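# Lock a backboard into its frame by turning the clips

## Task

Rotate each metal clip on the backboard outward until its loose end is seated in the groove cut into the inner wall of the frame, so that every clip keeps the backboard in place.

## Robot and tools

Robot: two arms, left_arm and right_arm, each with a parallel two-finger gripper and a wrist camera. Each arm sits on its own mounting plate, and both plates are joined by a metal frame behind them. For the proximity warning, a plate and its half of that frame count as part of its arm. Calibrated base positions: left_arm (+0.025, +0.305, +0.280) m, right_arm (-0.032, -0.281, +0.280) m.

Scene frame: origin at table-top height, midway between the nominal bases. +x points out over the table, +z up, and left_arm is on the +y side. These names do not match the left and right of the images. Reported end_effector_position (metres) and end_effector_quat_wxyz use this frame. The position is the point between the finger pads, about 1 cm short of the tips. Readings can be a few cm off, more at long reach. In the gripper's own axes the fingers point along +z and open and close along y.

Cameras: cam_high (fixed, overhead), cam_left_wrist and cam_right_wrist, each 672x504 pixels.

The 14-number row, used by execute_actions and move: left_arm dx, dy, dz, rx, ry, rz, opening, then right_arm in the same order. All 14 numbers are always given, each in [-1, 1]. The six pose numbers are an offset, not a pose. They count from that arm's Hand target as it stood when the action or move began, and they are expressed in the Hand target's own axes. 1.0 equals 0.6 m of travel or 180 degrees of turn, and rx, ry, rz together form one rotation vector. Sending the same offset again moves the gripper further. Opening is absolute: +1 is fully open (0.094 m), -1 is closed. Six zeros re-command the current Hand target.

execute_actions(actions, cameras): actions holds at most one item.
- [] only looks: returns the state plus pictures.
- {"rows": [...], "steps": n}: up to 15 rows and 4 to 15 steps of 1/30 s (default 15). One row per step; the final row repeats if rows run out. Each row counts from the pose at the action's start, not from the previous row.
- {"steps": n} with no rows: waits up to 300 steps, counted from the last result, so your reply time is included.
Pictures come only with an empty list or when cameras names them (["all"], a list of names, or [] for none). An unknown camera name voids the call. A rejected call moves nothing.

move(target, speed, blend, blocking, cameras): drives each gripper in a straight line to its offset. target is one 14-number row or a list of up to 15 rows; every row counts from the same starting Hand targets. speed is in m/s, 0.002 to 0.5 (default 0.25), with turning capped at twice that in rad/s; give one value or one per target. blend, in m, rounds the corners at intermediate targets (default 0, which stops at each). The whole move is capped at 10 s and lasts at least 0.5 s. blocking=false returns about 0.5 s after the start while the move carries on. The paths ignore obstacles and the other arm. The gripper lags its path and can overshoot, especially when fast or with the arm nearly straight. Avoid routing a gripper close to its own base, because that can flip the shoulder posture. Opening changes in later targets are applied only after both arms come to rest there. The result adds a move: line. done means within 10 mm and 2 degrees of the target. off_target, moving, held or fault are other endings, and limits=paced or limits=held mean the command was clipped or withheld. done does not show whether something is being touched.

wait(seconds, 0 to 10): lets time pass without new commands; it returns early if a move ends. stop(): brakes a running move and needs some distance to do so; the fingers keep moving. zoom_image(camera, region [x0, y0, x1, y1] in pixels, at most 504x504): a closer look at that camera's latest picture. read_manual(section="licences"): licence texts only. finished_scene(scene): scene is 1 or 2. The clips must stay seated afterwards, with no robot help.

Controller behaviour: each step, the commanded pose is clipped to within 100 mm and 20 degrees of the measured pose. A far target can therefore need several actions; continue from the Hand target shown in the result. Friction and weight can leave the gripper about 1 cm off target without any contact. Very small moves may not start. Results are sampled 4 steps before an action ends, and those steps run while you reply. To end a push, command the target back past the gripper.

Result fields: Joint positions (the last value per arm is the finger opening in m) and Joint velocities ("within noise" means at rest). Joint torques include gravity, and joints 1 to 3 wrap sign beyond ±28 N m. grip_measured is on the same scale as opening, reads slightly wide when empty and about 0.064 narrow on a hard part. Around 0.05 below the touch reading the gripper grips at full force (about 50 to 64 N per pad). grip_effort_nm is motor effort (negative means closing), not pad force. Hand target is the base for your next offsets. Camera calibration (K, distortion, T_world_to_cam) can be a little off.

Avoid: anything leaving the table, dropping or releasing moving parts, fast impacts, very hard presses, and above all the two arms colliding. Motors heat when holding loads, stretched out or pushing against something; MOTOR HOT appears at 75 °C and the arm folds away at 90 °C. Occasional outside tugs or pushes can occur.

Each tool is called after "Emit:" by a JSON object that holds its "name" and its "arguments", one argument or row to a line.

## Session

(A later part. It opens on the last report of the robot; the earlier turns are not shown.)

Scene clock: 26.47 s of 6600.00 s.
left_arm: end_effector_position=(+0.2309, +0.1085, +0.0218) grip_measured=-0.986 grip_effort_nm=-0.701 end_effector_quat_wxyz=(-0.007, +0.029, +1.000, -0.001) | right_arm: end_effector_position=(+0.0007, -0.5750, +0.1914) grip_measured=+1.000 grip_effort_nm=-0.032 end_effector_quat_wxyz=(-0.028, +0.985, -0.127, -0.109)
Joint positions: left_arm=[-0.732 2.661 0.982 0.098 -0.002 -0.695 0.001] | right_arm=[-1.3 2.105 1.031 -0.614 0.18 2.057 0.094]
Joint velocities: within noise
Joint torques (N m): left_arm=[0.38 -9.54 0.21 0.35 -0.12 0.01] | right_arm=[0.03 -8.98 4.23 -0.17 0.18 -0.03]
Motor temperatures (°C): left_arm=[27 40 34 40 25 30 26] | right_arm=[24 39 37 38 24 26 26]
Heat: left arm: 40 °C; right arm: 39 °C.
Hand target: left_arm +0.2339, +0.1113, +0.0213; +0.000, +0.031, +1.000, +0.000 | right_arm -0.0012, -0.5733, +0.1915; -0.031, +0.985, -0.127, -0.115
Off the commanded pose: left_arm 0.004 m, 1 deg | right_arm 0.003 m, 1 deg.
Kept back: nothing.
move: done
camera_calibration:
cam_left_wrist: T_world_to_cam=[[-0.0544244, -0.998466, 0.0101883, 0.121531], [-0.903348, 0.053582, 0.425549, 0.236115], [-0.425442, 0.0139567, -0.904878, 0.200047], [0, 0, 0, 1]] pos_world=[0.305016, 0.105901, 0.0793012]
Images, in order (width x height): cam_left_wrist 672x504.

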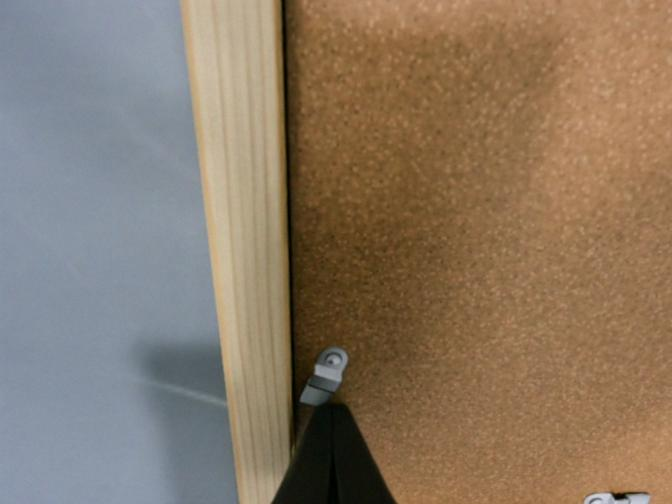

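Emit:
{"name": "move", "arguments": {
  "target": [-0.0100, 0.0020, -0.0003, 0, 0, 0, -1, 0, 0, 0, 0, 0, 0, 1],
  "cameras": ["cam_left_wrist"],
  "speed": 0.03
}}

Emit:
{"name": "zoom_image", "arguments": {
  "camera": "cam_left_wrist",
  "region": [220, 280, 420, 480]
}}

Scene clock: 28.80 s of 6600.00 s.
left_arm: end_effector_position=(+0.2319, +0.1096, +0.0218) grip_measured=-0.986 grip_effort_nm=-0.706 end_effector_quat_wxyz=(-0.011, +0.032, +0.999, -0.005) | right_arm: end_effector_position=(+0.0007, -0.5750, +0.1914) grip_measured=+1.000 grip_effort_nm=-0.032 end_effector_quat_wxyz=(-0.028, +0.985, -0.127, -0.109)
Joint positions: left_arm=[-0.721 2.661 0.982 0.099 0.008 -0.677 0.001] | right_arm=[-1.3 2.105 1.031 -0.614 0.18 2.057 0.094]
Joint velocities: within noise
Joint torques (N m): left_arm=[0.79 -9.5 1.46 0.24 -0.23 0.02] | right_arm=[-0.05 -9.24 4.37 -0.2 0.16 -0.02]
Motor temperatures (°C): left_arm=[27 40 33 40 25 30 26] | right_arm=[24 39 37 38 24 26 26]
Heat: left arm: 40 °C; right arm: 39 °C.
Hand target: left_arm +0.2399, +0.1122, +0.0214; +0.000, +0.031, +1.000, +0.000 | right_arm -0.0012, -0.5733, +0.1915; -0.031, +0.985, -0.127, -0.115
Off the commanded pose: left_arm 0.008 m, 1 deg | right_arm 0.003 m, 1 deg.
Kept back: nothing.
move: done
camera_calibration:
cam_left_wrist: T_world_to_cam=[[-0.0610865, -0.997969, 0.0180713, 0.124062], [-0.900064, 0.0629018, 0.431194, 0.235007], [-0.431455, 0.0100748, -0.902078, 0.202164], [0, 0, 0, 1]] pos_world=[0.306324, 0.106991, 0.0787921]
Images, in order (width x height): cam_left_wrist 672x504.

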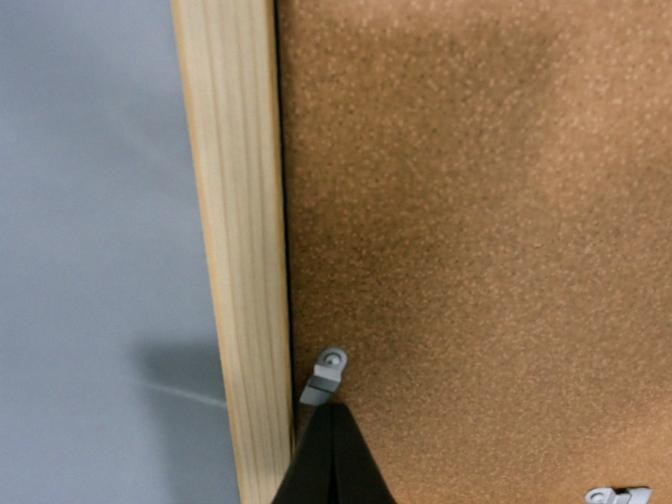

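Scaled by 2.520 from the camera's 672x504 image, which has a finer 960x720 frame.

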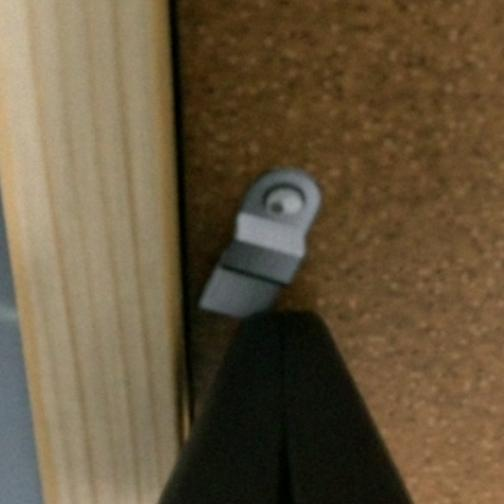

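Emit:
{"name": "move", "arguments": {
  "target": [
    [0.0100, -0.004, -0.0015, 0, 0, 0, -1, 0, 0, 0, 0, 0, 0, 1],
    [0.0100, -0.030, -0.0015, 0, 0, 0, -1, 0, 0, 0, 0, 0, 0, 1],
    [0.003, -0.030, -0.0015, 0, 0, 0, -1, 0, 0, 0, 0, 0, 0, 1]
  ],
  "cameras": ["cam_left_wrist"],
  "speed": 0.05
}}

Emit:
{"name": "zoom_image", "arguments": {
  "camera": "cam_left_wrist",
  "region": [200, 280, 400, 480]
}}

Scene clock: 30.07 s of 6600.00 s.
left_arm: end_effector_position=(+0.2384, +0.0919, +0.0236) grip_measured=-0.986 grip_effort_nm=-0.706 end_effector_quat_wxyz=(+0.005, +0.034, +0.999, -0.006) | right_arm: end_effector_position=(+0.0007, -0.5750, +0.1914) grip_measured=+1.000 grip_effort_nm=-0.032 end_effector_quat_wxyz=(-0.028, +0.985, -0.127, -0.109)
Joint positions: left_arm=[-0.761 2.661 1.025 0.08 -0.011 -0.712 0.001] | right_arm=[-1.3 2.105 1.031 -0.614 0.18 2.057 0.094]
Joint velocities: within noise
Joint torques (N m): left_arm=[-0.16 -9.43 1.63 0.1 -0.05 -0.11] | right_arm=[-0.09 -9.05 4.51 -0.18 0.17 0]
Motor temperatures (°C): left_arm=[27 40 33 40 25 30 26] | right_arm=[24 40 37 38 24 26 26]
Heat: left arm: 40 °C; right arm: 40 °C.
Hand target: left_arm +0.2370, +0.0943, +0.0223; +0.000, +0.031, +1.000, +0.000 | right_arm -0.0012, -0.5733, +0.1915; -0.031, +0.985, -0.127, -0.115
Off the commanded pose: left_arm 0.003 m, 1 deg | right_arm 0.003 m, 1 deg.
Kept back: nothing.
move: done
camera_calibration:
cam_left_wrist: T_world_to_cam=[[-0.0654562, -0.997664, 0.019569, 0.10776], [-0.912571, 0.0677833, 0.40326, 0.244446], [-0.403645, 0.00853776, -0.914876, 0.200622], [0, 0, 0, 1]] pos_world=[0.311108, 0.0892261, 0.0828606]
Images, in order (width x height): cam_left_wrist 672x504.

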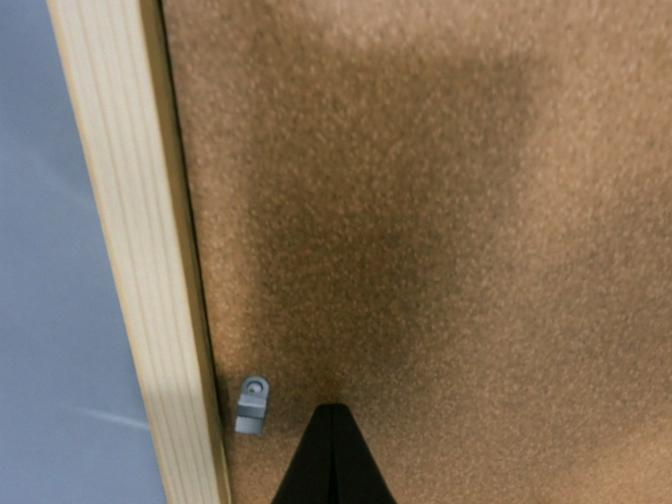

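Scaled by 2.520 from the camera's 672x504 image, which has a finer 960x720 frame.

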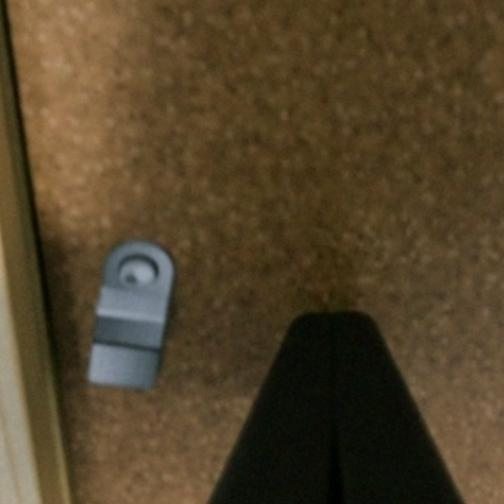

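Emit:
{"name": "move", "arguments": {
  "target": [
    [0, 0, 0.009, 0, 0, 0, -1, 0, 0, 0, 0, 0, 0, 1],
    [0, 0, 0.0040, 0, 0, 0, -1, 0, 0, 0, 0, 0, 0, 1]
  ],
  "cameras": [],
  "speed": 0.03
}}

Emit:
{"name": "move", "arguments": {
  "target": [0, 0.014, 0, 0, 0, 0, -1, 0, 0, 0, 0, 0, 0, 1],
  "cameras": ["cam_left_wrist"],
  "speed": 0.03
}}

Emit:
{"name": "zoom_image", "arguments": {
  "camera": "cam_left_wrist",
  "region": [200, 280, 400, 480]
}}

Scene clock: 31.27 s of 6600.00 s.
left_arm: end_effector_position=(+0.2384, +0.0919, +0.0221) grip_measured=-0.986 grip_effort_nm=-0.701 end_effector_quat_wxyz=(+0.004, +0.034, +0.999, -0.005) | right_arm: end_effector_position=(+0.0007, -0.5750, +0.1914) grip_measured=+1.000 grip_effort_nm=-0.032 end_effector_quat_wxyz=(-0.028, +0.985, -0.127, -0.109)
Joint positions: left_arm=[-0.761 2.667 1.031 0.077 -0.011 -0.712 0.001] | right_arm=[-1.3 2.105 1.031 -0.614 0.18 2.057 0.094]
Joint velocities: within noise
Joint torques (N m): left_arm=[-0.14 -9.16 1.61 0.14 -0.04 -0.11] | right_arm=[-0.13 -9.01 4.51 -0.19 0.19 -0.05]
Motor temperatures (°C): left_arm=[27 40 33 40 25 30 26] | right_arm=[24 40 37 38 24 26 26]
Heat: left arm: 40 °C; right arm: 40 °C.
Hand target: left_arm +0.2371, +0.0942, +0.0200; +0.000, +0.031, +1.000, +0.000 | right_arm -0.0012, -0.5733, +0.1915; -0.031, +0.985, -0.127, -0.115
Off the commanded pose: left_arm 0.004 m, 1 deg | right_arm 0.003 m, 1 deg.
Kept back: nothing.
move: done
No camera images: "cameras" was empty.

Scene clock: 32.03 s of 6600.00 s.
left_arm: end_effector_position=(+0.2382, +0.0991, +0.0216) grip_measured=-0.986 grip_effort_nm=-0.706 end_effector_quat_wxyz=(+0.000, +0.029, +1.000, -0.002) | right_arm: end_effector_position=(+0.0007, -0.5750, +0.1914) grip_measured=+1.000 grip_effort_nm=-0.032 end_effector_quat_wxyz=(-0.028, +0.985, -0.127, -0.109)
Joint positions: left_arm=[-0.744 2.667 1.02 0.079 -0.011 -0.706 0.001] | right_arm=[-1.3 2.105 1.031 -0.614 0.18 2.057 0.094]
Joint velocities: within noise
Joint torques (N m): left_arm=[0.23 -9.42 0.55 0.3 -0.03 0.01] | right_arm=[-0.08 -8.98 4.31 -0.17 0.23 -0.02]
Motor temperatures (°C): left_arm=[27 40 33 40 25 30 26] | right_arm=[24 40 37 38 24 26 26]
Heat: left arm: 40 °C; right arm: 40 °C.
Hand target: left_arm +0.2375, +0.1027, +0.0199; +0.000, +0.031, +1.000, +0.000 | right_arm -0.0012, -0.5733, +0.1915; -0.031, +0.985, -0.127, -0.115
Off the commanded pose: left_arm 0.004 m, 0 deg | right_arm 0.003 m, 1 deg.
Kept back: nothing.
move: done
camera_calibration:
cam_left_wrist: T_world_to_cam=[[-0.0552083, -0.99841, 0.0114153, 0.112772], [-0.909584, 0.0550056, 0.411862, 0.244928], [-0.411835, 0.0123551, -0.911175, 0.200119], [0, 0, 0, 1]] pos_world=[0.311425, 0.0966481, 0.080179]
Images, in order (width x height): cam_left_wrist 672x504.

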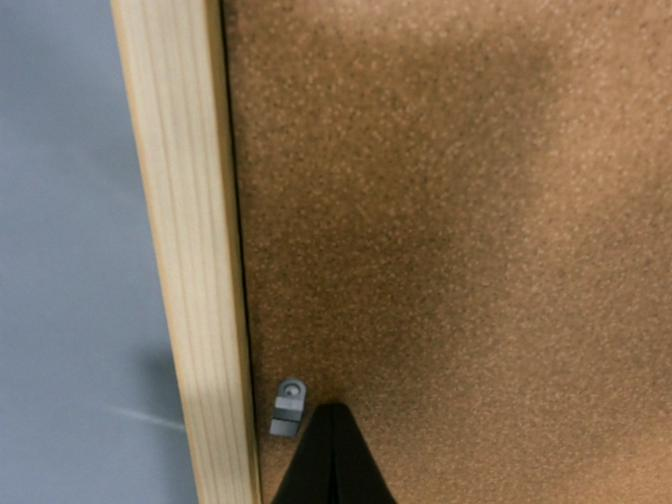

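Scaled by 2.520 from the camera's 672x504 image, which has a finer 960x720 frame.

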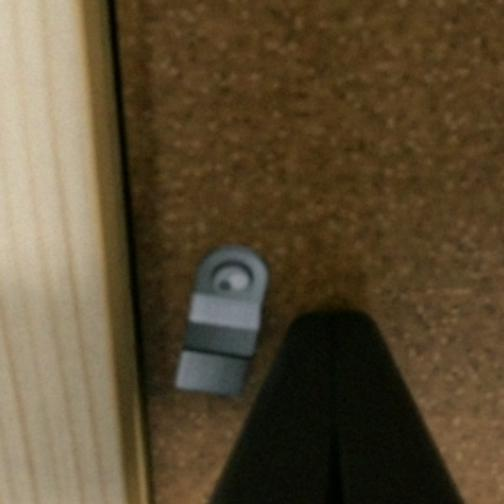

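Emit:
{"name": "move", "arguments": {
  "target": [0, 0.011, 0, 0, 0, 0, -1, 0, 0, 0, 0, 0, 0, 1],
  "cameras": ["cam_left_wrist"],
  "speed": 0.03
}}

Emit:
{"name": "zoom_image", "arguments": {
  "camera": "cam_left_wrist",
  "region": [200, 280, 400, 480]
}}

Scene clock: 32.97 s of 6600.00 s.
left_arm: end_effector_position=(+0.2391, +0.1029, +0.0210) grip_measured=-0.986 grip_effort_nm=-0.701 end_effector_quat_wxyz=(+0.001, +0.031, +1.000, -0.005) | right_arm: end_effector_position=(+0.0007, -0.5750, +0.1914) grip_measured=+1.000 grip_effort_nm=-0.037 end_effector_quat_wxyz=(-0.028, +0.985, -0.127, -0.109)
Joint positions: left_arm=[-0.731 2.667 1.007 0.098 -0.008 -0.689 0.001] | right_arm=[-1.3 2.105 1.031 -0.614 0.18 2.057 0.094]
Joint velocities: within noise
Joint torques (N m): left_arm=[0.57 -9.61 0.2 0.27 -0.07 0.03] | right_arm=[0.13 -8.95 4.46 -0.18 0.19 0]
Motor temperatures (°C): left_arm=[27 40 33 40 25 30 26] | right_arm=[24 40 37 38 24 26 26]
Heat: left arm: 40 °C; right arm: 40 °C.
Hand target: left_arm +0.2379, +0.1093, +0.0199; +0.000, +0.031, +1.000, +0.000 | right_arm -0.0012, -0.5733, +0.1915; -0.031, +0.985, -0.127, -0.115
Off the commanded pose: left_arm 0.007 m, 1 deg | right_arm 0.003 m, 1 deg.
Kept back: nothing.
move: done
camera_calibration:
cam_left_wrist: T_world_to_cam=[[-0.0589866, -0.998114, 0.0170039, 0.117344], [-0.910317, 0.060773, 0.409427, 0.245402], [-0.409688, 0.00867173, -0.912185, 0.199806], [0, 0, 0, 1]] pos_world=[0.312173, 0.100476, 0.0797909]
Images, in order (width x height): cam_left_wrist 672x504.

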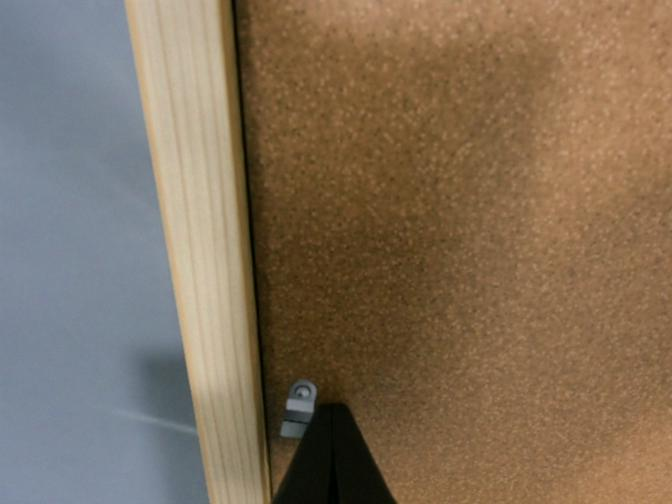

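Scaled by 2.520 from the camera's 672x504 image, which has a finer 960x720 frame.

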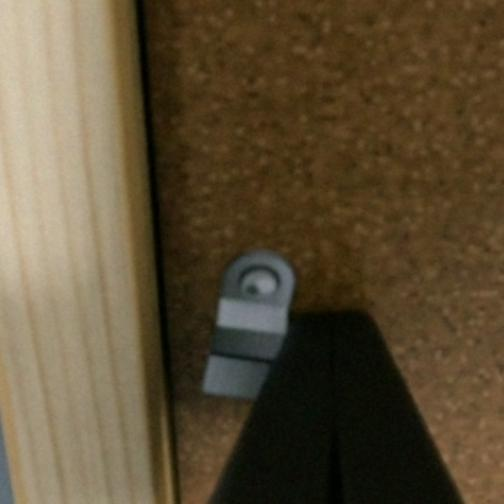

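Emit:
{"name": "move", "arguments": {
  "target": [
    [0.0065, 0.0, 0, 0, 0, 0, -1, 0, 0, 0, 0, 0, 0, 1],
    [0.0065, 0.0075, 0, 0, 0, 0, -1, 0, 0, 0, 0, 0, 0, 1]
  ],
  "cameras": ["cam_left_wrist"],
  "speed": 0.03
}}

Emit:
{"name": "zoom_image", "arguments": {
  "camera": "cam_left_wrist",
  "region": [220, 280, 420, 480]
}}

Scene clock: 34.63 s of 6600.00 s.
left_arm: end_effector_position=(+0.2389, +0.1034, +0.0209) grip_measured=-0.986 grip_effort_nm=-0.701 end_effector_quat_wxyz=(+0.007, +0.031, +0.999, -0.013) | right_arm: end_effector_position=(+0.0007, -0.5750, +0.1914) grip_measured=+1.000 grip_effort_nm=-0.032 end_effector_quat_wxyz=(-0.028, +0.985, -0.127, -0.109)
Joint positions: left_arm=[-0.727 2.665 0.985 0.136 -0.003 -0.684 0.001] | right_arm=[-1.3 2.105 1.031 -0.614 0.18 2.057 0.094]
Joint velocities: within noise
Joint torques (N m): left_arm=[0.5 -9.58 -0.1 0.17 -0.13 0.01] | right_arm=[-0.18 -9.05 4.26 -0.17 0.2 -0.01]
Motor temperatures (°C): left_arm=[27 41 33 40 25 30 26] | right_arm=[24 40 37 38 24 26 26]
Heat: left arm: 41 °C; right arm: 40 °C.
Hand target: left_arm +0.2343, +0.1141, +0.0199; +0.000, +0.031, +1.000, +0.000 | right_arm -0.0012, -0.5733, +0.1915; -0.031, +0.985, -0.127, -0.115
Off the commanded pose: left_arm 0.012 m, 2 deg | right_arm 0.003 m, 1 deg.
Kept back: nothing.
move: off_target (left_arm)
camera_calibration:
cam_left_wrist: T_world_to_cam=[[-0.0598378, -0.997665, 0.0329391, 0.117615], [-0.91436, 0.0680197, 0.399147, 0.245613], [-0.400455, -0.00623411, -0.916295, 0.199049], [0, 0, 0, 1]] pos_world=[0.311327, 0.101875, 0.0804781]
Images, in order (width x height): cam_left_wrist 672x504.

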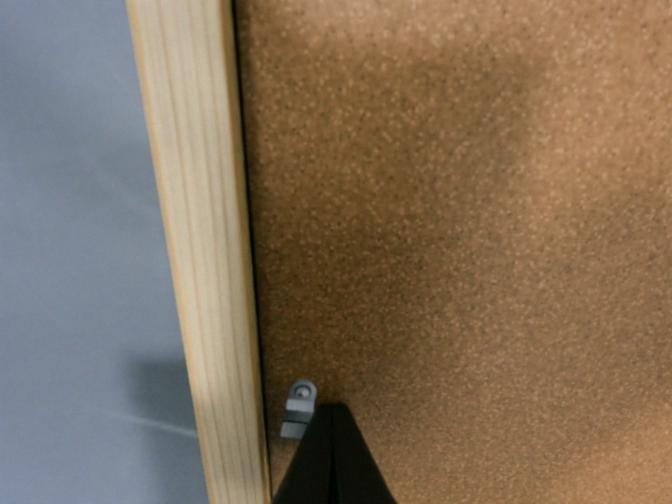

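Scaled by 2.520 from the camera's 672x504 image, which has a finer 960x720 frame.

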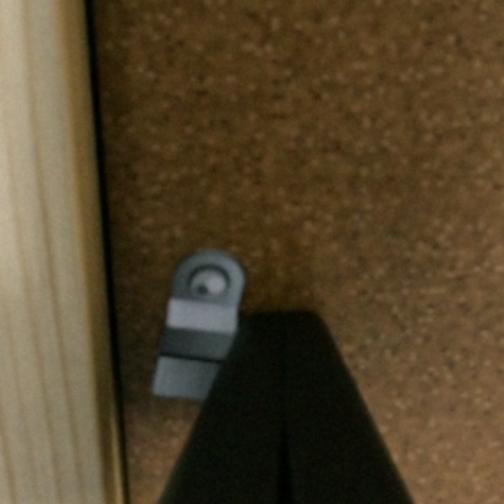

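Emit:
{"name": "move", "arguments": {
  "target": [
    [0, -0.0180, -0.008, 0, 0, 0, -1, 0, 0, 0, 0, 0, 0, 1],
    [0, -0.0180, -0.0035, 0, 0, 0, -1, 0, 0, 0, 0, 0, 0, 1]
  ],
  "cameras": [],
  "speed": 0.05
}}

Emit:
{"name": "move", "arguments": {
  "target": [0, 0.0180, -0.0003, 0, 0, 0, -1, 0, 0, 0, 0, 0, 0, 1],
  "cameras": ["cam_left_wrist"],
  "speed": 0.04
}}

Emit:
{"name": "zoom_image", "arguments": {
  "camera": "cam_left_wrist",
  "region": [220, 280, 420, 480]
}}

Scene clock: 35.63 s of 6600.00 s.
left_arm: end_effector_position=(+0.2362, +0.1019, +0.0213) grip_measured=-0.986 grip_effort_nm=-0.706 end_effector_quat_wxyz=(+0.005, +0.031, +0.999, -0.009) | right_arm: end_effector_position=(+0.0007, -0.5750, +0.1914) grip_measured=+1.000 grip_effort_nm=-0.037 end_effector_quat_wxyz=(-0.028, +0.985, -0.127, -0.109)
Joint positions: left_arm=[-0.74 2.664 0.989 0.123 -0.007 -0.697 0.001] | right_arm=[-1.3 2.105 1.031 -0.614 0.18 2.057 0.094]
Joint velocities: within noise
Joint torques (N m): left_arm=[-0.72 -9.91 1.36 0.05 -0.07 -0.1] | right_arm=[-0.09 -9.09 4.22 -0.19 0.19 0.01]
Motor temperatures (°C): left_arm=[27 40 33 40 25 30 26] | right_arm=[24 40 37 38 24 26 26]
Heat: left arm: 40 °C; right arm: 40 °C.
Hand target: left_arm +0.2337, +0.1032, +0.0221; +0.000, +0.031, +1.000, +0.000 | right_arm -0.0012, -0.5733, +0.1915; -0.031, +0.985, -0.127, -0.115
Off the commanded pose: left_arm 0.003 m, 1 deg | right_arm 0.003 m, 1 deg.
Kept back: nothing.
move: done
No camera images: "cameras" was empty.

Scene clock: 36.33 s of 6600.00 s.
left_arm: end_effector_position=(+0.2370, +0.1045, +0.0210) grip_measured=-0.986 grip_effort_nm=-0.701 end_effector_quat_wxyz=(+0.004, +0.031, +0.999, -0.012) | right_arm: end_effector_position=(+0.0007, -0.5750, +0.1914) grip_measured=+1.000 grip_effort_nm=-0.032 end_effector_quat_wxyz=(-0.028, +0.985, -0.127, -0.109)
Joint positions: left_arm=[-0.728 2.664 0.981 0.135 -0.002 -0.685 0.001] | right_arm=[-1.3 2.105 1.031 -0.614 0.18 2.057 0.094]
Joint velocities: within noise
Joint torques (N m): left_arm=[0.65 -10.24 -0.14 0.11 -0.14 0.01] | right_arm=[-0.12 -9.03 4.4 -0.21 0.21 0.03]
Motor temperatures (°C): left_arm=[27 40 33 40 25 30 26] | right_arm=[24 40 37 37 24 26 26]
Heat: left arm: 40 °C; right arm: 40 °C.
Hand target: left_arm +0.2343, +0.1141, +0.0222; +0.000, +0.031, +1.000, +0.000 | right_arm -0.0012, -0.5733, +0.1915; -0.031, +0.985, -0.127, -0.115
Off the commanded pose: left_arm 0.010 m, 1 deg | right_arm 0.003 m, 1 deg.
Kept back: nothing.
move: done
camera_calibration:
cam_left_wrist: T_world_to_cam=[[-0.0597967, -0.997731, 0.0309348, 0.118648], [-0.912691, 0.0671978, 0.403087, 0.243461], [-0.404251, -0.00413062, -0.914639, 0.199014], [0, 0, 0, 1]] pos_world=[0.309751, 0.102841, 0.080219]
Images, in order (width x height): cam_left_wrist 672x504.

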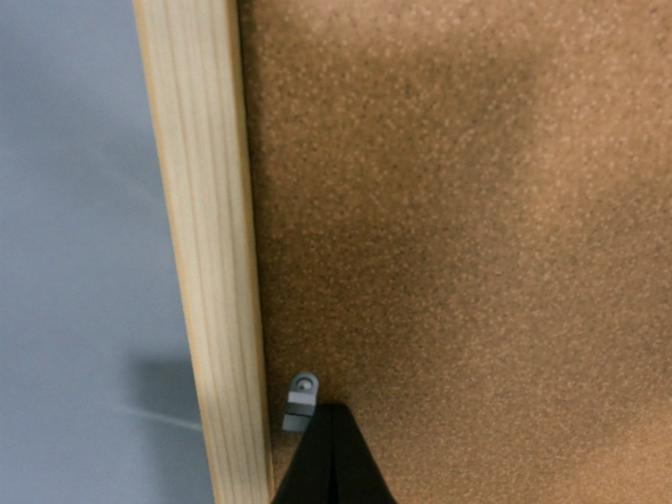

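Scaled by 2.520 from the camera's 672x504 image, which has a finer 960x720 frame.

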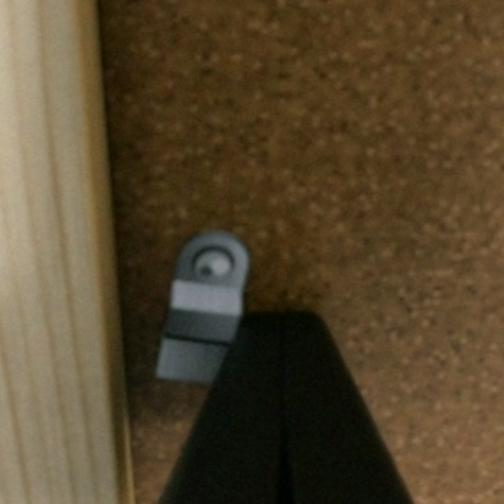

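Emit:
{"name": "move", "arguments": {
  "target": [
    [0, -0.0100, -0.03, 0, 0, 0, -1, 0, 0, 0, 0, 0, 0, 1],
    [0, -0.0350, -0.03, 0, 0, 0, -1, 0, 0, 0, 0, 0, 0, 1],
    [0, -0.0350, 0.0045, 0, 0, 0, -1, 0, 0, 0, 0, 0, 0, 1],
    [0, -0.0350, 0.000, 0, 0, 0, -1, 0, 0, 0, 0, 0, 0, 1],
    [0, -0.0250, 0.000, 0, 0, 0, -1, 0, 0, 0, 0, 0, 0, 1]
  ],
  "cameras": ["cam_left_wrist"],
  "speed": 0.06
}}

Emit:
{"name": "zoom_image", "arguments": {
  "camera": "cam_left_wrist",
  "region": [220, 280, 420, 480]
}}

Scene clock: 38.30 s of 6600.00 s.
left_arm: end_effector_position=(+0.2349, +0.0937, +0.0249) grip_measured=-0.986 grip_effort_nm=-0.701 end_effector_quat_wxyz=(-0.001, +0.029, +1.000, -0.005) | right_arm: end_effector_position=(+0.0007, -0.5750, +0.1914) grip_measured=+1.000 grip_effort_nm=-0.037 end_effector_quat_wxyz=(-0.028, +0.985, -0.127, -0.109)
Joint positions: left_arm=[-0.762 2.655 1.017 0.072 -0.006 -0.724 0.001] | right_arm=[-1.3 2.105 1.031 -0.614 0.18 2.057 0.094]
Joint velocities: within noise
Joint torques (N m): left_arm=[0.2 -9.18 0.39 0.32 -0.09 0.02] | right_arm=[-0.01 -8.96 4.23 -0.21 0.21 -0.03]
Motor temperatures (°C): left_arm=[27 40 33 40 25 30 26] | right_arm=[24 40 37 37 24 26 26]
Heat: left arm: 40 °C; right arm: 40 °C.
Hand target: left_arm +0.2335, +0.0991, +0.0222; +0.000, +0.030, +1.000, +0.000 | right_arm -0.0012, -0.5733, +0.1915; -0.031, +0.985, -0.127, -0.115
Off the commanded pose: left_arm 0.006 m, 1 deg | right_arm 0.003 m, 1 deg.
Kept back: nothing.
move: done
camera_calibration:
cam_left_wrist: T_world_to_cam=[[-0.0555536, -0.998315, 0.0167774, 0.10701], [-0.909058, 0.0575221, 0.412679, 0.240507], [-0.412949, 0.00767419, -0.910722, 0.20256], [0, 0, 0, 1]] pos_world=[0.308227, 0.0914406, 0.0834281]
Images, in order (width x height): cam_left_wrist 672x504.

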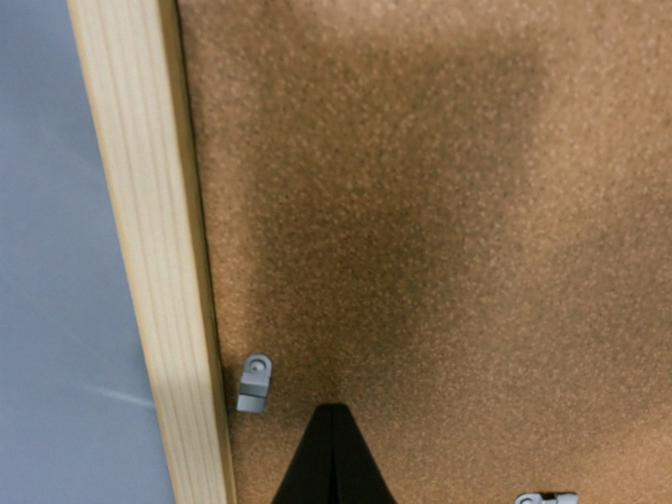

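Scaled by 2.520 from the camera's 672x504 image, which has a finer 960x720 frame.

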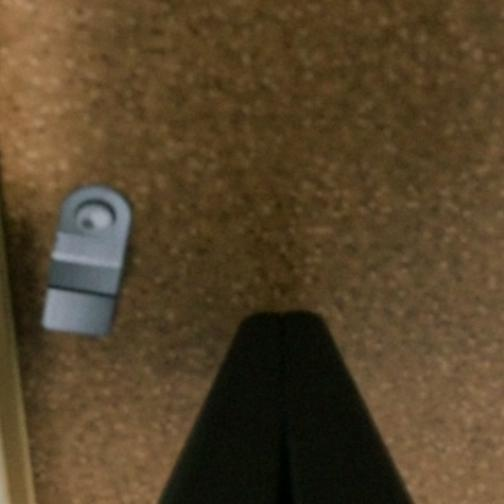

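Emit:
{"name": "move", "arguments": {
  "target": [
    [-0.002, 0, 0.0045, 0, 0, 0, -1, 0, 0, 0, 0, 0, 0, 1]
  ],
  "cameras": ["cam_left_wrist"],
  "speed": 0.06
}}

Emit:
{"name": "zoom_image", "arguments": {
  "camera": "cam_left_wrist",
  "region": [220, 280, 420, 480]
}}

Scene clock: 39.23 s of 6600.00 s.
left_arm: end_effector_position=(+0.2354, +0.0932, +0.0249) grip_measured=-0.986 grip_effort_nm=-0.706 end_effector_quat_wxyz=(+0.000, +0.030, +1.000, -0.006) | right_arm: end_effector_position=(+0.0007, -0.5750, +0.1914) grip_measured=+1.000 grip_effort_nm=-0.037 end_effector_quat_wxyz=(-0.028, +0.985, -0.127, -0.109)
Joint positions: left_arm=[-0.762 2.655 1.017 0.075 -0.006 -0.721 0.001] | right_arm=[-1.3 2.105 1.031 -0.614 0.18 2.057 0.094]
Joint velocities: within noise
Joint torques (N m): left_arm=[0.42 -8.23 1.02 0.32 -0.1 0.02] | right_arm=[0.03 -9.07 4.41 -0.17 0.22 -0.02]
Motor temperatures (°C): left_arm=[27 40 33 40 25 30 26] | right_arm=[24 40 37 37 24 26 26]
Heat: left arm: 40 °C; right arm: 40 °C.
Hand target: left_arm +0.2346, +0.0990, +0.0195; +0.000, +0.030, +1.000, +0.000 | right_arm -0.0012, -0.5733, +0.1915; -0.031, +0.985, -0.127, -0.115
Off the commanded pose: left_arm 0.008 m, 1 deg | right_arm 0.003 m, 1 deg.
Kept back: nothing.
move: done
camera_calibration:
cam_left_wrist: T_world_to_cam=[[-0.0578355, -0.998154, 0.0185482, 0.107047], [-0.909715, 0.0603454, 0.410824, 0.240898], [-0.411185, 0.00688662, -0.911526, 0.20244], [0, 0, 0, 1]] pos_world=[0.30858, 0.0909181, 0.0835769]
Images, in order (width x height): cam_left_wrist 672x504.

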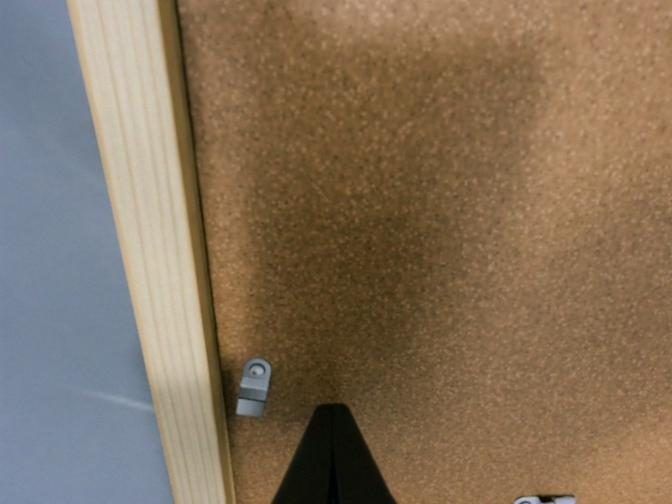

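Scaled by 2.520 from the camera's 672x504 image, which has a finer 960x720 frame.

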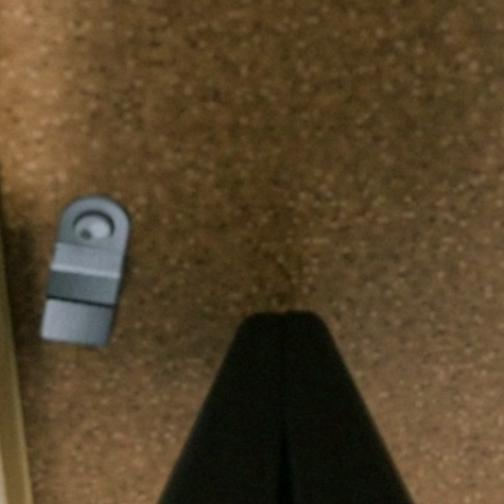

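Emit:
{"name": "move", "arguments": {
  "target": [
    [0, 0, 0.0043, 0, 0, 0, -1, 0, 0, 0, 0, 0, 0, 1],
    [0, 0, -0.001, 0, 0, 0, -1, 0, 0, 0, 0, 0, 0, 1]
  ],
  "cameras": ["cam_left_wrist"],
  "speed": 0.06
}}

Emit:
{"name": "zoom_image", "arguments": {
  "camera": "cam_left_wrist",
  "region": [220, 280, 420, 480]
}}

Scene clock: 40.17 s of 6600.00 s.
left_arm: end_effector_position=(+0.2332, +0.0953, +0.0218) grip_measured=-0.986 grip_effort_nm=-0.701 end_effector_quat_wxyz=(-0.002, +0.031, +1.000, -0.003) | right_arm: end_effector_position=(+0.0007, -0.5750, +0.1914) grip_measured=+1.000 grip_effort_nm=-0.037 end_effector_quat_wxyz=(-0.028, +0.985, -0.127, -0.109)
Joint positions: left_arm=[-0.762 2.666 1.017 0.08 -0.006 -0.721 0.001] | right_arm=[-1.3 2.105 1.031 -0.614 0.18 2.057 0.094]
Joint velocities: within noise
Joint torques (N m): left_arm=[0.43 -9.35 0.91 0.27 -0.09 0.02] | right_arm=[-0.03 -8.95 4.29 -0.17 0.17 0.01]
Motor temperatures (°C): left_arm=[27 40 33 40 25 30 26] | right_arm=[24 40 37 37 24 26 26]
Heat: left arm: 40 °C; right arm: 40 °C.
Hand target: left_arm +0.2347, +0.0990, +0.0201; +0.000, +0.030, +1.000, +0.000 | right_arm -0.0012, -0.5733, +0.1915; -0.031, +0.985, -0.127, -0.115
Off the commanded pose: left_arm 0.004 m, 0 deg | right_arm 0.003 m, 1 deg.
Kept back: nothing.
move: done
camera_calibration:
cam_left_wrist: T_world_to_cam=[[-0.0582299, -0.998201, 0.0142531, 0.109257], [-0.907789, 0.0588853, 0.415273, 0.239653], [-0.415366, 0.0112425, -0.909585, 0.199262], [0, 0, 0, 1]] pos_world=[0.306683, 0.0927087, 0.0801673]
Images, in order (width x height): cam_left_wrist 672x504.

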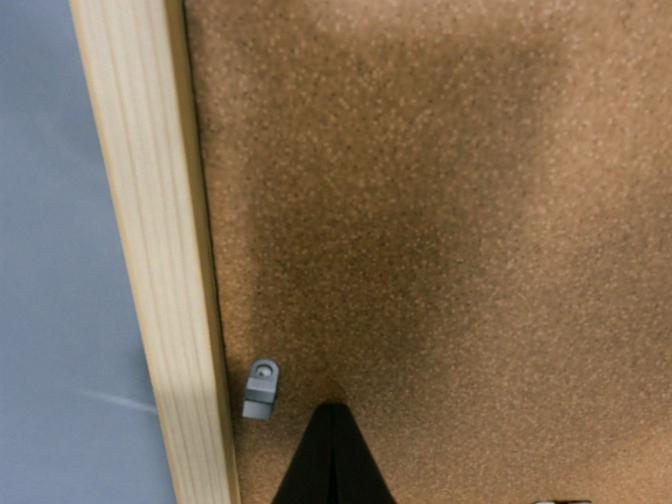

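Scaled by 2.520 from the camera's 672x504 image, which has a finer 960x720 frame.

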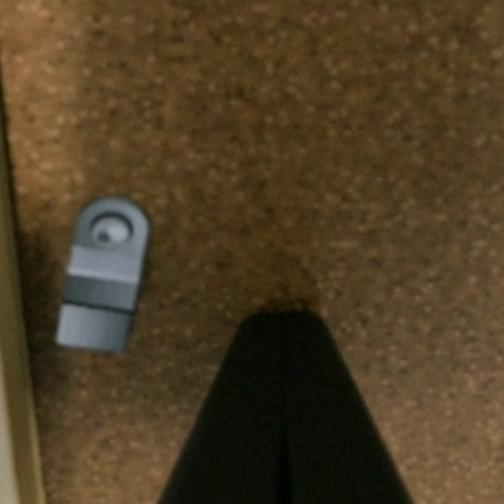

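Emit:
{"name": "move", "arguments": {
  "target": [0, 0.0240, -0.0008, 0, 0, 0, -1, 0, 0, 0, 0, 0, 0, 1],
  "cameras": ["cam_left_wrist"],
  "speed": 0.06
}}

Emit:
{"name": "zoom_image", "arguments": {
  "camera": "cam_left_wrist",
  "region": [220, 280, 420, 480]
}}

Scene clock: 41.10 s of 6600.00 s.
left_arm: end_effector_position=(+0.2349, +0.1052, +0.0209) grip_measured=-0.986 grip_effort_nm=-0.706 end_effector_quat_wxyz=(-0.003, +0.031, +0.999, -0.010) | right_arm: end_effector_position=(+0.0007, -0.5750, +0.1914) grip_measured=+1.000 grip_effort_nm=-0.032 end_effector_quat_wxyz=(-0.028, +0.985, -0.127, -0.109)
Joint positions: left_arm=[-0.727 2.665 0.987 0.116 0.004 -0.685 0.001] | right_arm=[-1.3 2.105 1.031 -0.614 0.18 2.057 0.094]
Joint velocities: within noise
Joint torques (N m): left_arm=[0.69 -9.69 0.05 0.25 -0.19 0.02] | right_arm=[-0.01 -9.09 4.27 -0.18 0.2 0.03]
Motor temperatures (°C): left_arm=[27 40 33 39 25 30 26] | right_arm=[24 40 37 37 24 26 26]
Heat: left arm: 40 °C; right arm: 40 °C.
Hand target: left_arm +0.2355, +0.1134, +0.0206; +0.000, +0.030, +1.000, +0.000 | right_arm -0.0012, -0.5733, +0.1915; -0.031, +0.985, -0.127, -0.115
Off the commanded pose: left_arm 0.008 m, 1 deg | right_arm 0.003 m, 1 deg.
Kept back: nothing.
move: done
camera_calibration:
cam_left_wrist: T_world_to_cam=[[-0.058911, -0.997908, 0.0266305, 0.119168], [-0.907001, 0.0646495, 0.416137, 0.240134], [-0.416988, 0.000361154, -0.908912, 0.2005], [0, 0, 0, 1]] pos_world=[0.308428, 0.103322, 0.0791349]
Images, in order (width x height): cam_left_wrist 672x504.

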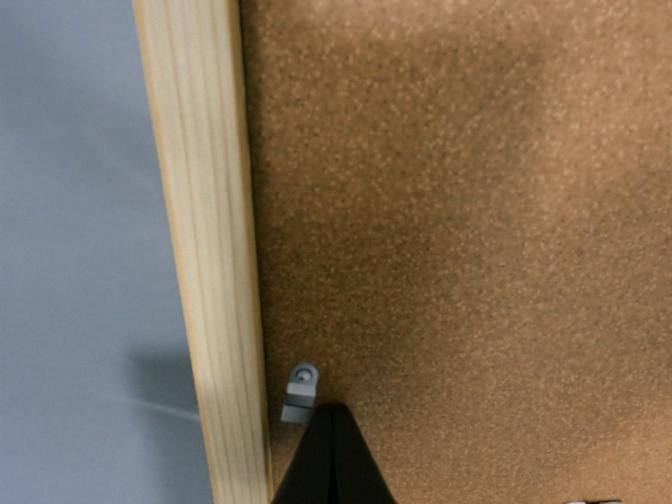

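Scaled by 2.520 from the camera's 672x504 image, which has a finer 960x720 frame.

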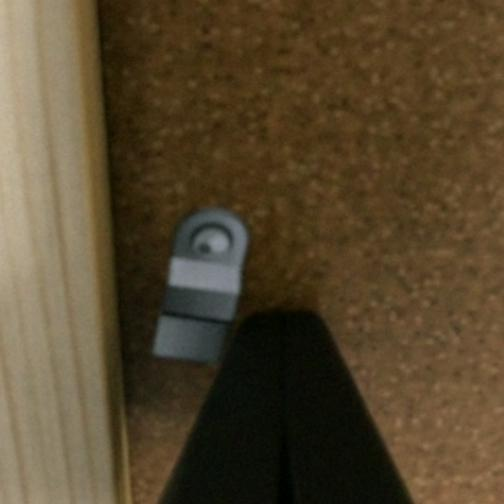

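Emit:
{"name": "move", "arguments": {
  "target": [0, 0.0050, -0.0045, 0, 0, 0, -1, 0, 0, 0, 0, 0, 0, 1],
  "cameras": ["cam_left_wrist"],
  "speed": 0.06
}}

Emit:
{"name": "zoom_image", "arguments": {
  "camera": "cam_left_wrist",
  "region": [220, 280, 420, 480]
}}

Scene clock: 42.03 s of 6600.00 s.
left_arm: end_effector_position=(+0.2351, +0.1062, +0.0211) grip_measured=-0.986 grip_effort_nm=-0.701 end_effector_quat_wxyz=(-0.001, +0.033, +0.999, -0.015) | right_arm: end_effector_position=(+0.0007, -0.5750, +0.1914) grip_measured=+1.000 grip_effort_nm=-0.032 end_effector_quat_wxyz=(-0.028, +0.985, -0.127, -0.109)
Joint positions: left_arm=[-0.721 2.663 0.975 0.134 0.01 -0.675 0.001] | right_arm=[-1.3 2.105 1.031 -0.614 0.18 2.057 0.094]
Joint velocities: within noise
Joint torques (N m): left_arm=[0.8 -10.58 -0.18 0.13 -0.26 0.03] | right_arm=[-0.12 -8.96 4.38 -0.2 0.15 -0.03]
Motor temperatures (°C): left_arm=[27 40 33 39 25 30 26] | right_arm=[24 40 37 37 24 26 26]
Heat: left arm: 40 °C; right arm: 40 °C.
Hand target: left_arm +0.2357, +0.1163, +0.0233; +0.000, +0.030, +1.000, +0.000 | right_arm -0.0012, -0.5733, +0.1915; -0.031, +0.985, -0.127, -0.115
Off the commanded pose: left_arm 0.010 m, 2 deg | right_arm 0.003 m, 1 deg.
Kept back: nothing.
move: done
camera_calibration:
cam_left_wrist: T_world_to_cam=[[-0.0631317, -0.997343, 0.0363373, 0.120893], [-0.907748, 0.0725149, 0.413201, 0.239581], [-0.414738, -0.00689909, -0.909915, 0.200991], [0, 0, 0, 1]] pos_world=[0.308469, 0.104586, 0.0794966]
Images, in order (width x height): cam_left_wrist 672x504.

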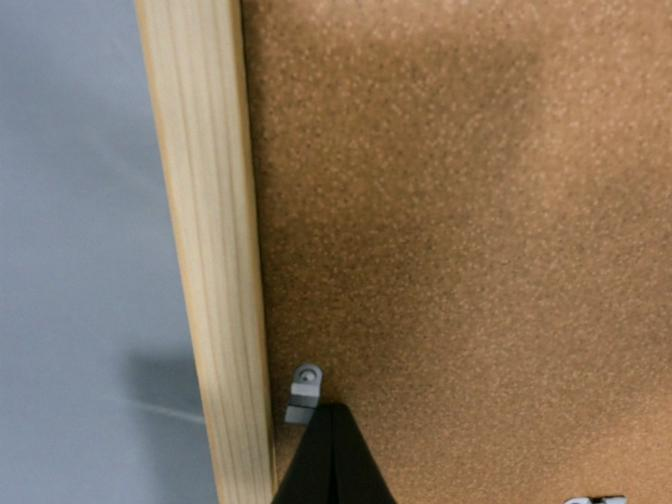

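Scaled by 2.520 from the camera's 672x504 image, which has a finer 960x720 frame.

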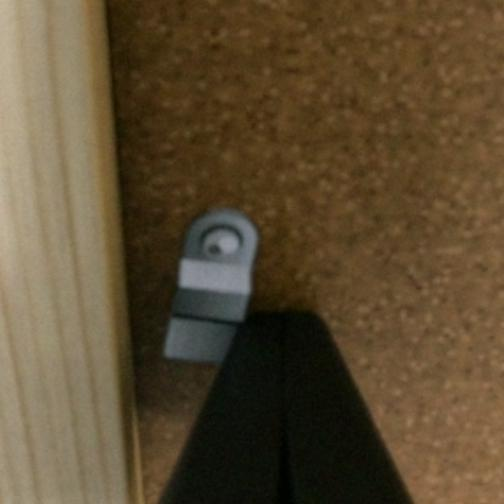

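Emit:
{"name": "move", "arguments": {
  "target": [0, 0.0, -0.004, 0, 0, 0, -1, 0, 0, 0, 0, 0, 0, 1],
  "cameras": [],
  "speed": 0.03
}}

Emit:
{"name": "move", "arguments": {
  "target": [0, 0.0, -0.004, 0, 0, 0, -1, 0, 0, 0, 0, 0, 0, 1],
  "cameras": ["cam_left_wrist"],
  "speed": 0.03
}}

Emit:
{"name": "zoom_image", "arguments": {
  "camera": "cam_left_wrist",
  "region": [220, 280, 420, 480]
}}

Scene clock: 43.27 s of 6600.00 s.
left_arm: end_effector_position=(+0.2338, +0.1090, +0.0213) grip_measured=-0.986 grip_effort_nm=-0.701 end_effector_quat_wxyz=(-0.003, +0.032, +0.999, -0.013) | right_arm: end_effector_position=(+0.0007, -0.5750, +0.1914) grip_measured=+1.000 grip_effort_nm=-0.032 end_effector_quat_wxyz=(-0.028, +0.985, -0.127, -0.109)
Joint positions: left_arm=[-0.717 2.661 0.968 0.135 0.01 -0.674 0.001] | right_arm=[-1.3 2.105 1.031 -0.614 0.18 2.057 0.094]
Joint velocities: within noise
Joint torques (N m): left_arm=[0.5 -11.26 -0.01 0.08 -0.25 0.01] | right_arm=[-0.01 -8.99 4.26 -0.21 0.17 -0.02]
Motor temperatures (°C): left_arm=[27 40 33 39 25 30 26] | right_arm=[24 40 37 37 24 26 26]
Heat: left arm: 40 °C; right arm: 40 °C.
Hand target: left_arm +0.2357, +0.1163, +0.0257; +0.000, +0.031, +1.000, +0.000 | right_arm -0.0012, -0.5733, +0.1915; -0.031, +0.985, -0.127, -0.115
Off the commanded pose: left_arm 0.009 m, 1 deg | right_arm 0.003 m, 1 deg.
Kept back: nothing.
move: done
No camera images: "cameras" was empty.

Scene clock: 43.97 s of 6600.00 s.
left_arm: end_effector_position=(+0.2325, +0.1136, +0.0221) grip_measured=-0.986 grip_effort_nm=-0.706 end_effector_quat_wxyz=(-0.004, +0.030, +1.000, -0.006) | right_arm: end_effector_position=(+0.0007, -0.5750, +0.1914) grip_measured=+1.000 grip_effort_nm=-0.037 end_effector_quat_wxyz=(-0.028, +0.985, -0.127, -0.109)
Joint positions: left_arm=[-0.714 2.657 0.959 0.129 0 -0.674 0.001] | right_arm=[-1.3 2.105 1.031 -0.614 0.18 2.057 0.094]
Joint velocities: within noise
Joint torques (N m): left_arm=[0.31 -11.69 0.21 0.08 -0.14 0.01] | right_arm=[0.05 -9.1 4.3 -0.19 0.22 -0.01]
Motor temperatures (°C): left_arm=[27 41 33 39 25 30 26] | right_arm=[24 40 37 37 24 26 26]
Heat: left arm: 41 °C; right arm: 40 °C.
Hand target: left_arm +0.2357, +0.1164, +0.0281; +0.000, +0.031, +1.000, +0.000 | right_arm -0.0012, -0.5733, +0.1915; -0.031, +0.985, -0.127, -0.115
Off the commanded pose: left_arm 0.007 m, 1 deg | right_arm 0.003 m, 1 deg.
Kept back: nothing.
move: done
camera_calibration:
cam_left_wrist: T_world_to_cam=[[-0.0574145, -0.998171, 0.0189394, 0.127162], [-0.906404, 0.0600696, 0.418119, 0.237277], [-0.418492, 0.00683936, -0.908195, 0.20021], [0, 0, 0, 1]] pos_world=[0.306156, 0.111307, 0.0802112]
Images, in order (width x height): cam_left_wrist 672x504.

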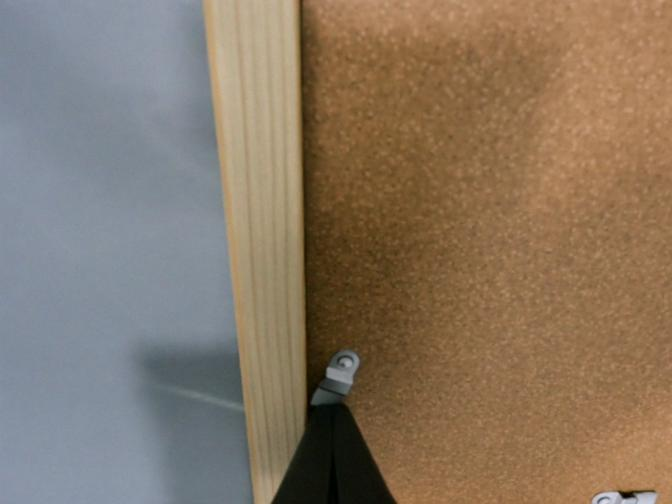

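Scaled by 2.520 from the camera's 672x504 image, which has a finer 960x720 frame.

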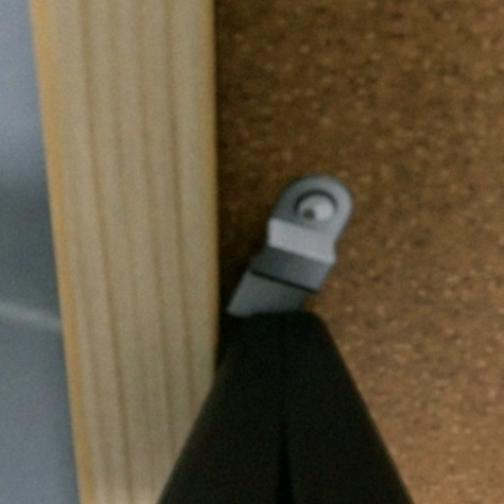

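Emit:
{"name": "move", "arguments": {
  "target": [-0.0130, -0.002, 0.0045, 0, 0, 0, -1, 0, 0, 0, 0, 0, 0, 1],
  "cameras": ["cam_left_wrist"],
  "speed": 0.03
}}

Emit:
{"name": "zoom_image", "arguments": {
  "camera": "cam_left_wrist",
  "region": [220, 280, 420, 480]
}}

Scene clock: 45.07 s of 6600.00 s.
left_arm: end_effector_position=(+0.2369, +0.1142, +0.0226) grip_measured=-0.986 grip_effort_nm=-0.706 end_effector_quat_wxyz=(-0.005, +0.030, +1.000, -0.004) | right_arm: end_effector_position=(+0.0007, -0.5750, +0.1914) grip_measured=+1.000 grip_effort_nm=-0.032 end_effector_quat_wxyz=(-0.028, +0.985, -0.127, -0.109)
Joint positions: left_arm=[-0.703 2.657 0.976 0.108 0 -0.662 0.001] | right_arm=[-1.3 2.105 1.031 -0.614 0.18 2.057 0.094]
Joint velocities: within noise
Joint torques (N m): left_arm=[0.44 -10.47 1.57 0.08 -0.14 0.04] | right_arm=[0.01 -9.02 4.26 -0.18 0.19 -0.03]
Motor temperatures (°C): left_arm=[27 41 33 39 25 30 26] | right_arm=[24 40 37 37 24 26 26]
Heat: left arm: 41 °C; right arm: 40 °C.
Hand target: left_arm +0.2434, +0.1147, +0.0254; +0.000, +0.030, +1.000, +0.000 | right_arm -0.0012, -0.5733, +0.1915; -0.031, +0.985, -0.127, -0.115
Off the commanded pose: left_arm 0.007 m, 1 deg | right_arm 0.003 m, 1 deg.
Kept back: nothing.
move: done
camera_calibration:
cam_left_wrist: T_world_to_cam=[[-0.0574182, -0.998224, 0.0158536, 0.128086], [-0.904845, 0.0587439, 0.421669, 0.240718], [-0.421851, 0.00986639, -0.906611, 0.202866], [0, 0, 0, 1]] pos_world=[0.310746, 0.111716, 0.080387]
Images, in order (width x height): cam_left_wrist 672x504.

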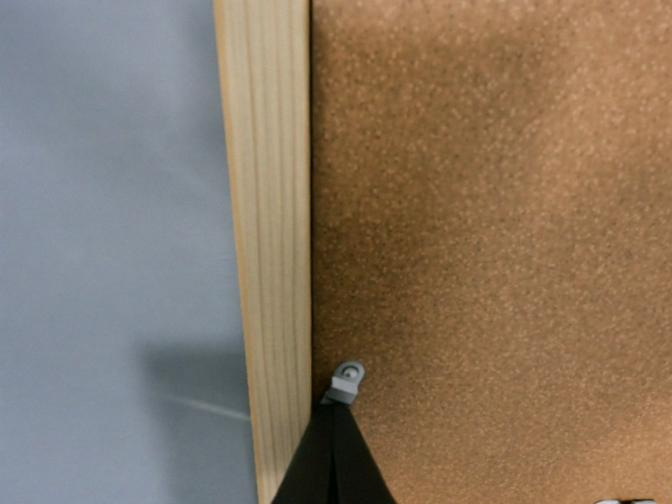

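Scaled by 2.520 from the camera's 672x504 image, which has a finer 960x720 frame.

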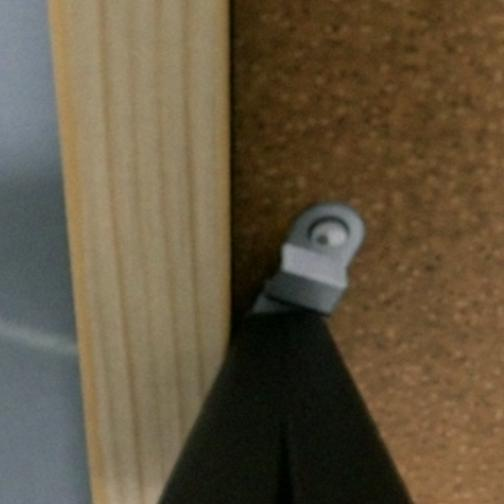

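Emit:
{"name": "move", "arguments": {
  "target": [
    [0.0, -0.004, -0.015, 0, 0, 0, -1, 0, 0, 0, 0, 0, 0, 1],
    [0.0225, -0.004, -0.015, 0, 0, 0, -1, 0, 0, 0, 0, 0, 0, 1],
    [0.0225, -0.004, 0.0125, 0, 0, 0, -1, 0, 0, 0, 0, 0, 0, 1]
  ],
  "cameras": ["cam_left_wrist"],
  "speed": 0.06
}}

Emit:
{"name": "zoom_image", "arguments": {
  "camera": "cam_left_wrist",
  "region": [220, 280, 420, 480]
}}

Scene clock: 47.87 s of 6600.00 s.
left_arm: end_effector_position=(+0.2282, +0.1136, +0.0220) grip_measured=-0.986 grip_effort_nm=-0.701 end_effector_quat_wxyz=(-0.005, +0.033, +0.999, -0.002) | right_arm: end_effector_position=(+0.0007, -0.5750, +0.1914) grip_measured=+1.000 grip_effort_nm=-0.037 end_effector_quat_wxyz=(-0.028, +0.985, -0.127, -0.109)
Joint positions: left_arm=[-0.728 2.657 0.954 0.127 -0.005 -0.682 0.001] | right_arm=[-1.3 2.105 1.031 -0.614 0.18 2.057 0.094]
Joint velocities: within noise
Joint torques (N m): left_arm=[-0.38 -8.02 1.46 0.3 -0.11 -0.11] | right_arm=[-0.02 -9.01 4.36 -0.18 0.2 -0.01]
Motor temperatures (°C): left_arm=[27 41 33 39 25 30 26] | right_arm=[24 41 37 37 24 26 26]
Heat: left arm: 41 °C; right arm: 41 °C.
Hand target: left_arm +0.2298, +0.1131, +0.0179; +0.000, +0.031, +1.000, +0.000 | right_arm -0.0012, -0.5733, +0.1915; -0.031, +0.985, -0.127, -0.115
Off the commanded pose: left_arm 0.004 m, 1 deg | right_arm 0.003 m, 1 deg.
Kept back: nothing.
move: done
camera_calibration:
cam_left_wrist: T_world_to_cam=[[-0.0624416, -0.997993, 0.0105753, 0.128283], [-0.905291, 0.0610961, 0.420376, 0.232995], [-0.420178, 0.0166753, -0.907288, 0.197551], [0, 0, 0, 1]] pos_world=[0.301944, 0.110496, 0.0799335]
Images, in order (width x height): cam_left_wrist 672x504.

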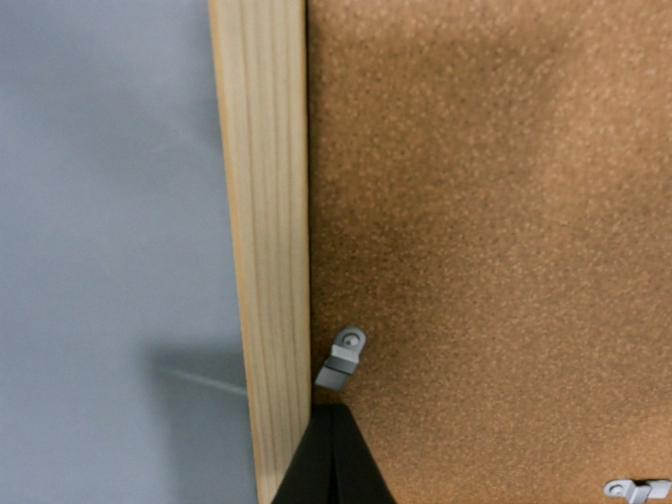

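Scaled by 2.520 from the camera's 672x504 image, which has a finer 960x720 frame.

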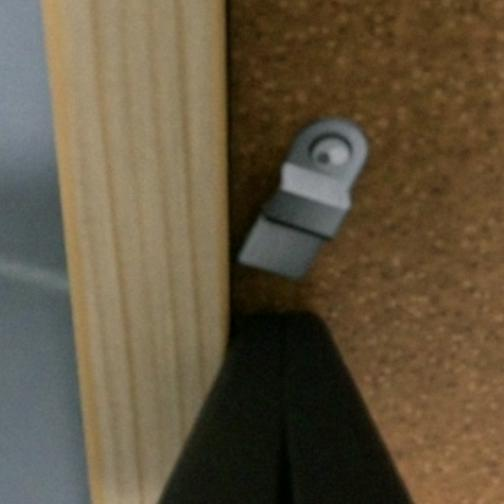

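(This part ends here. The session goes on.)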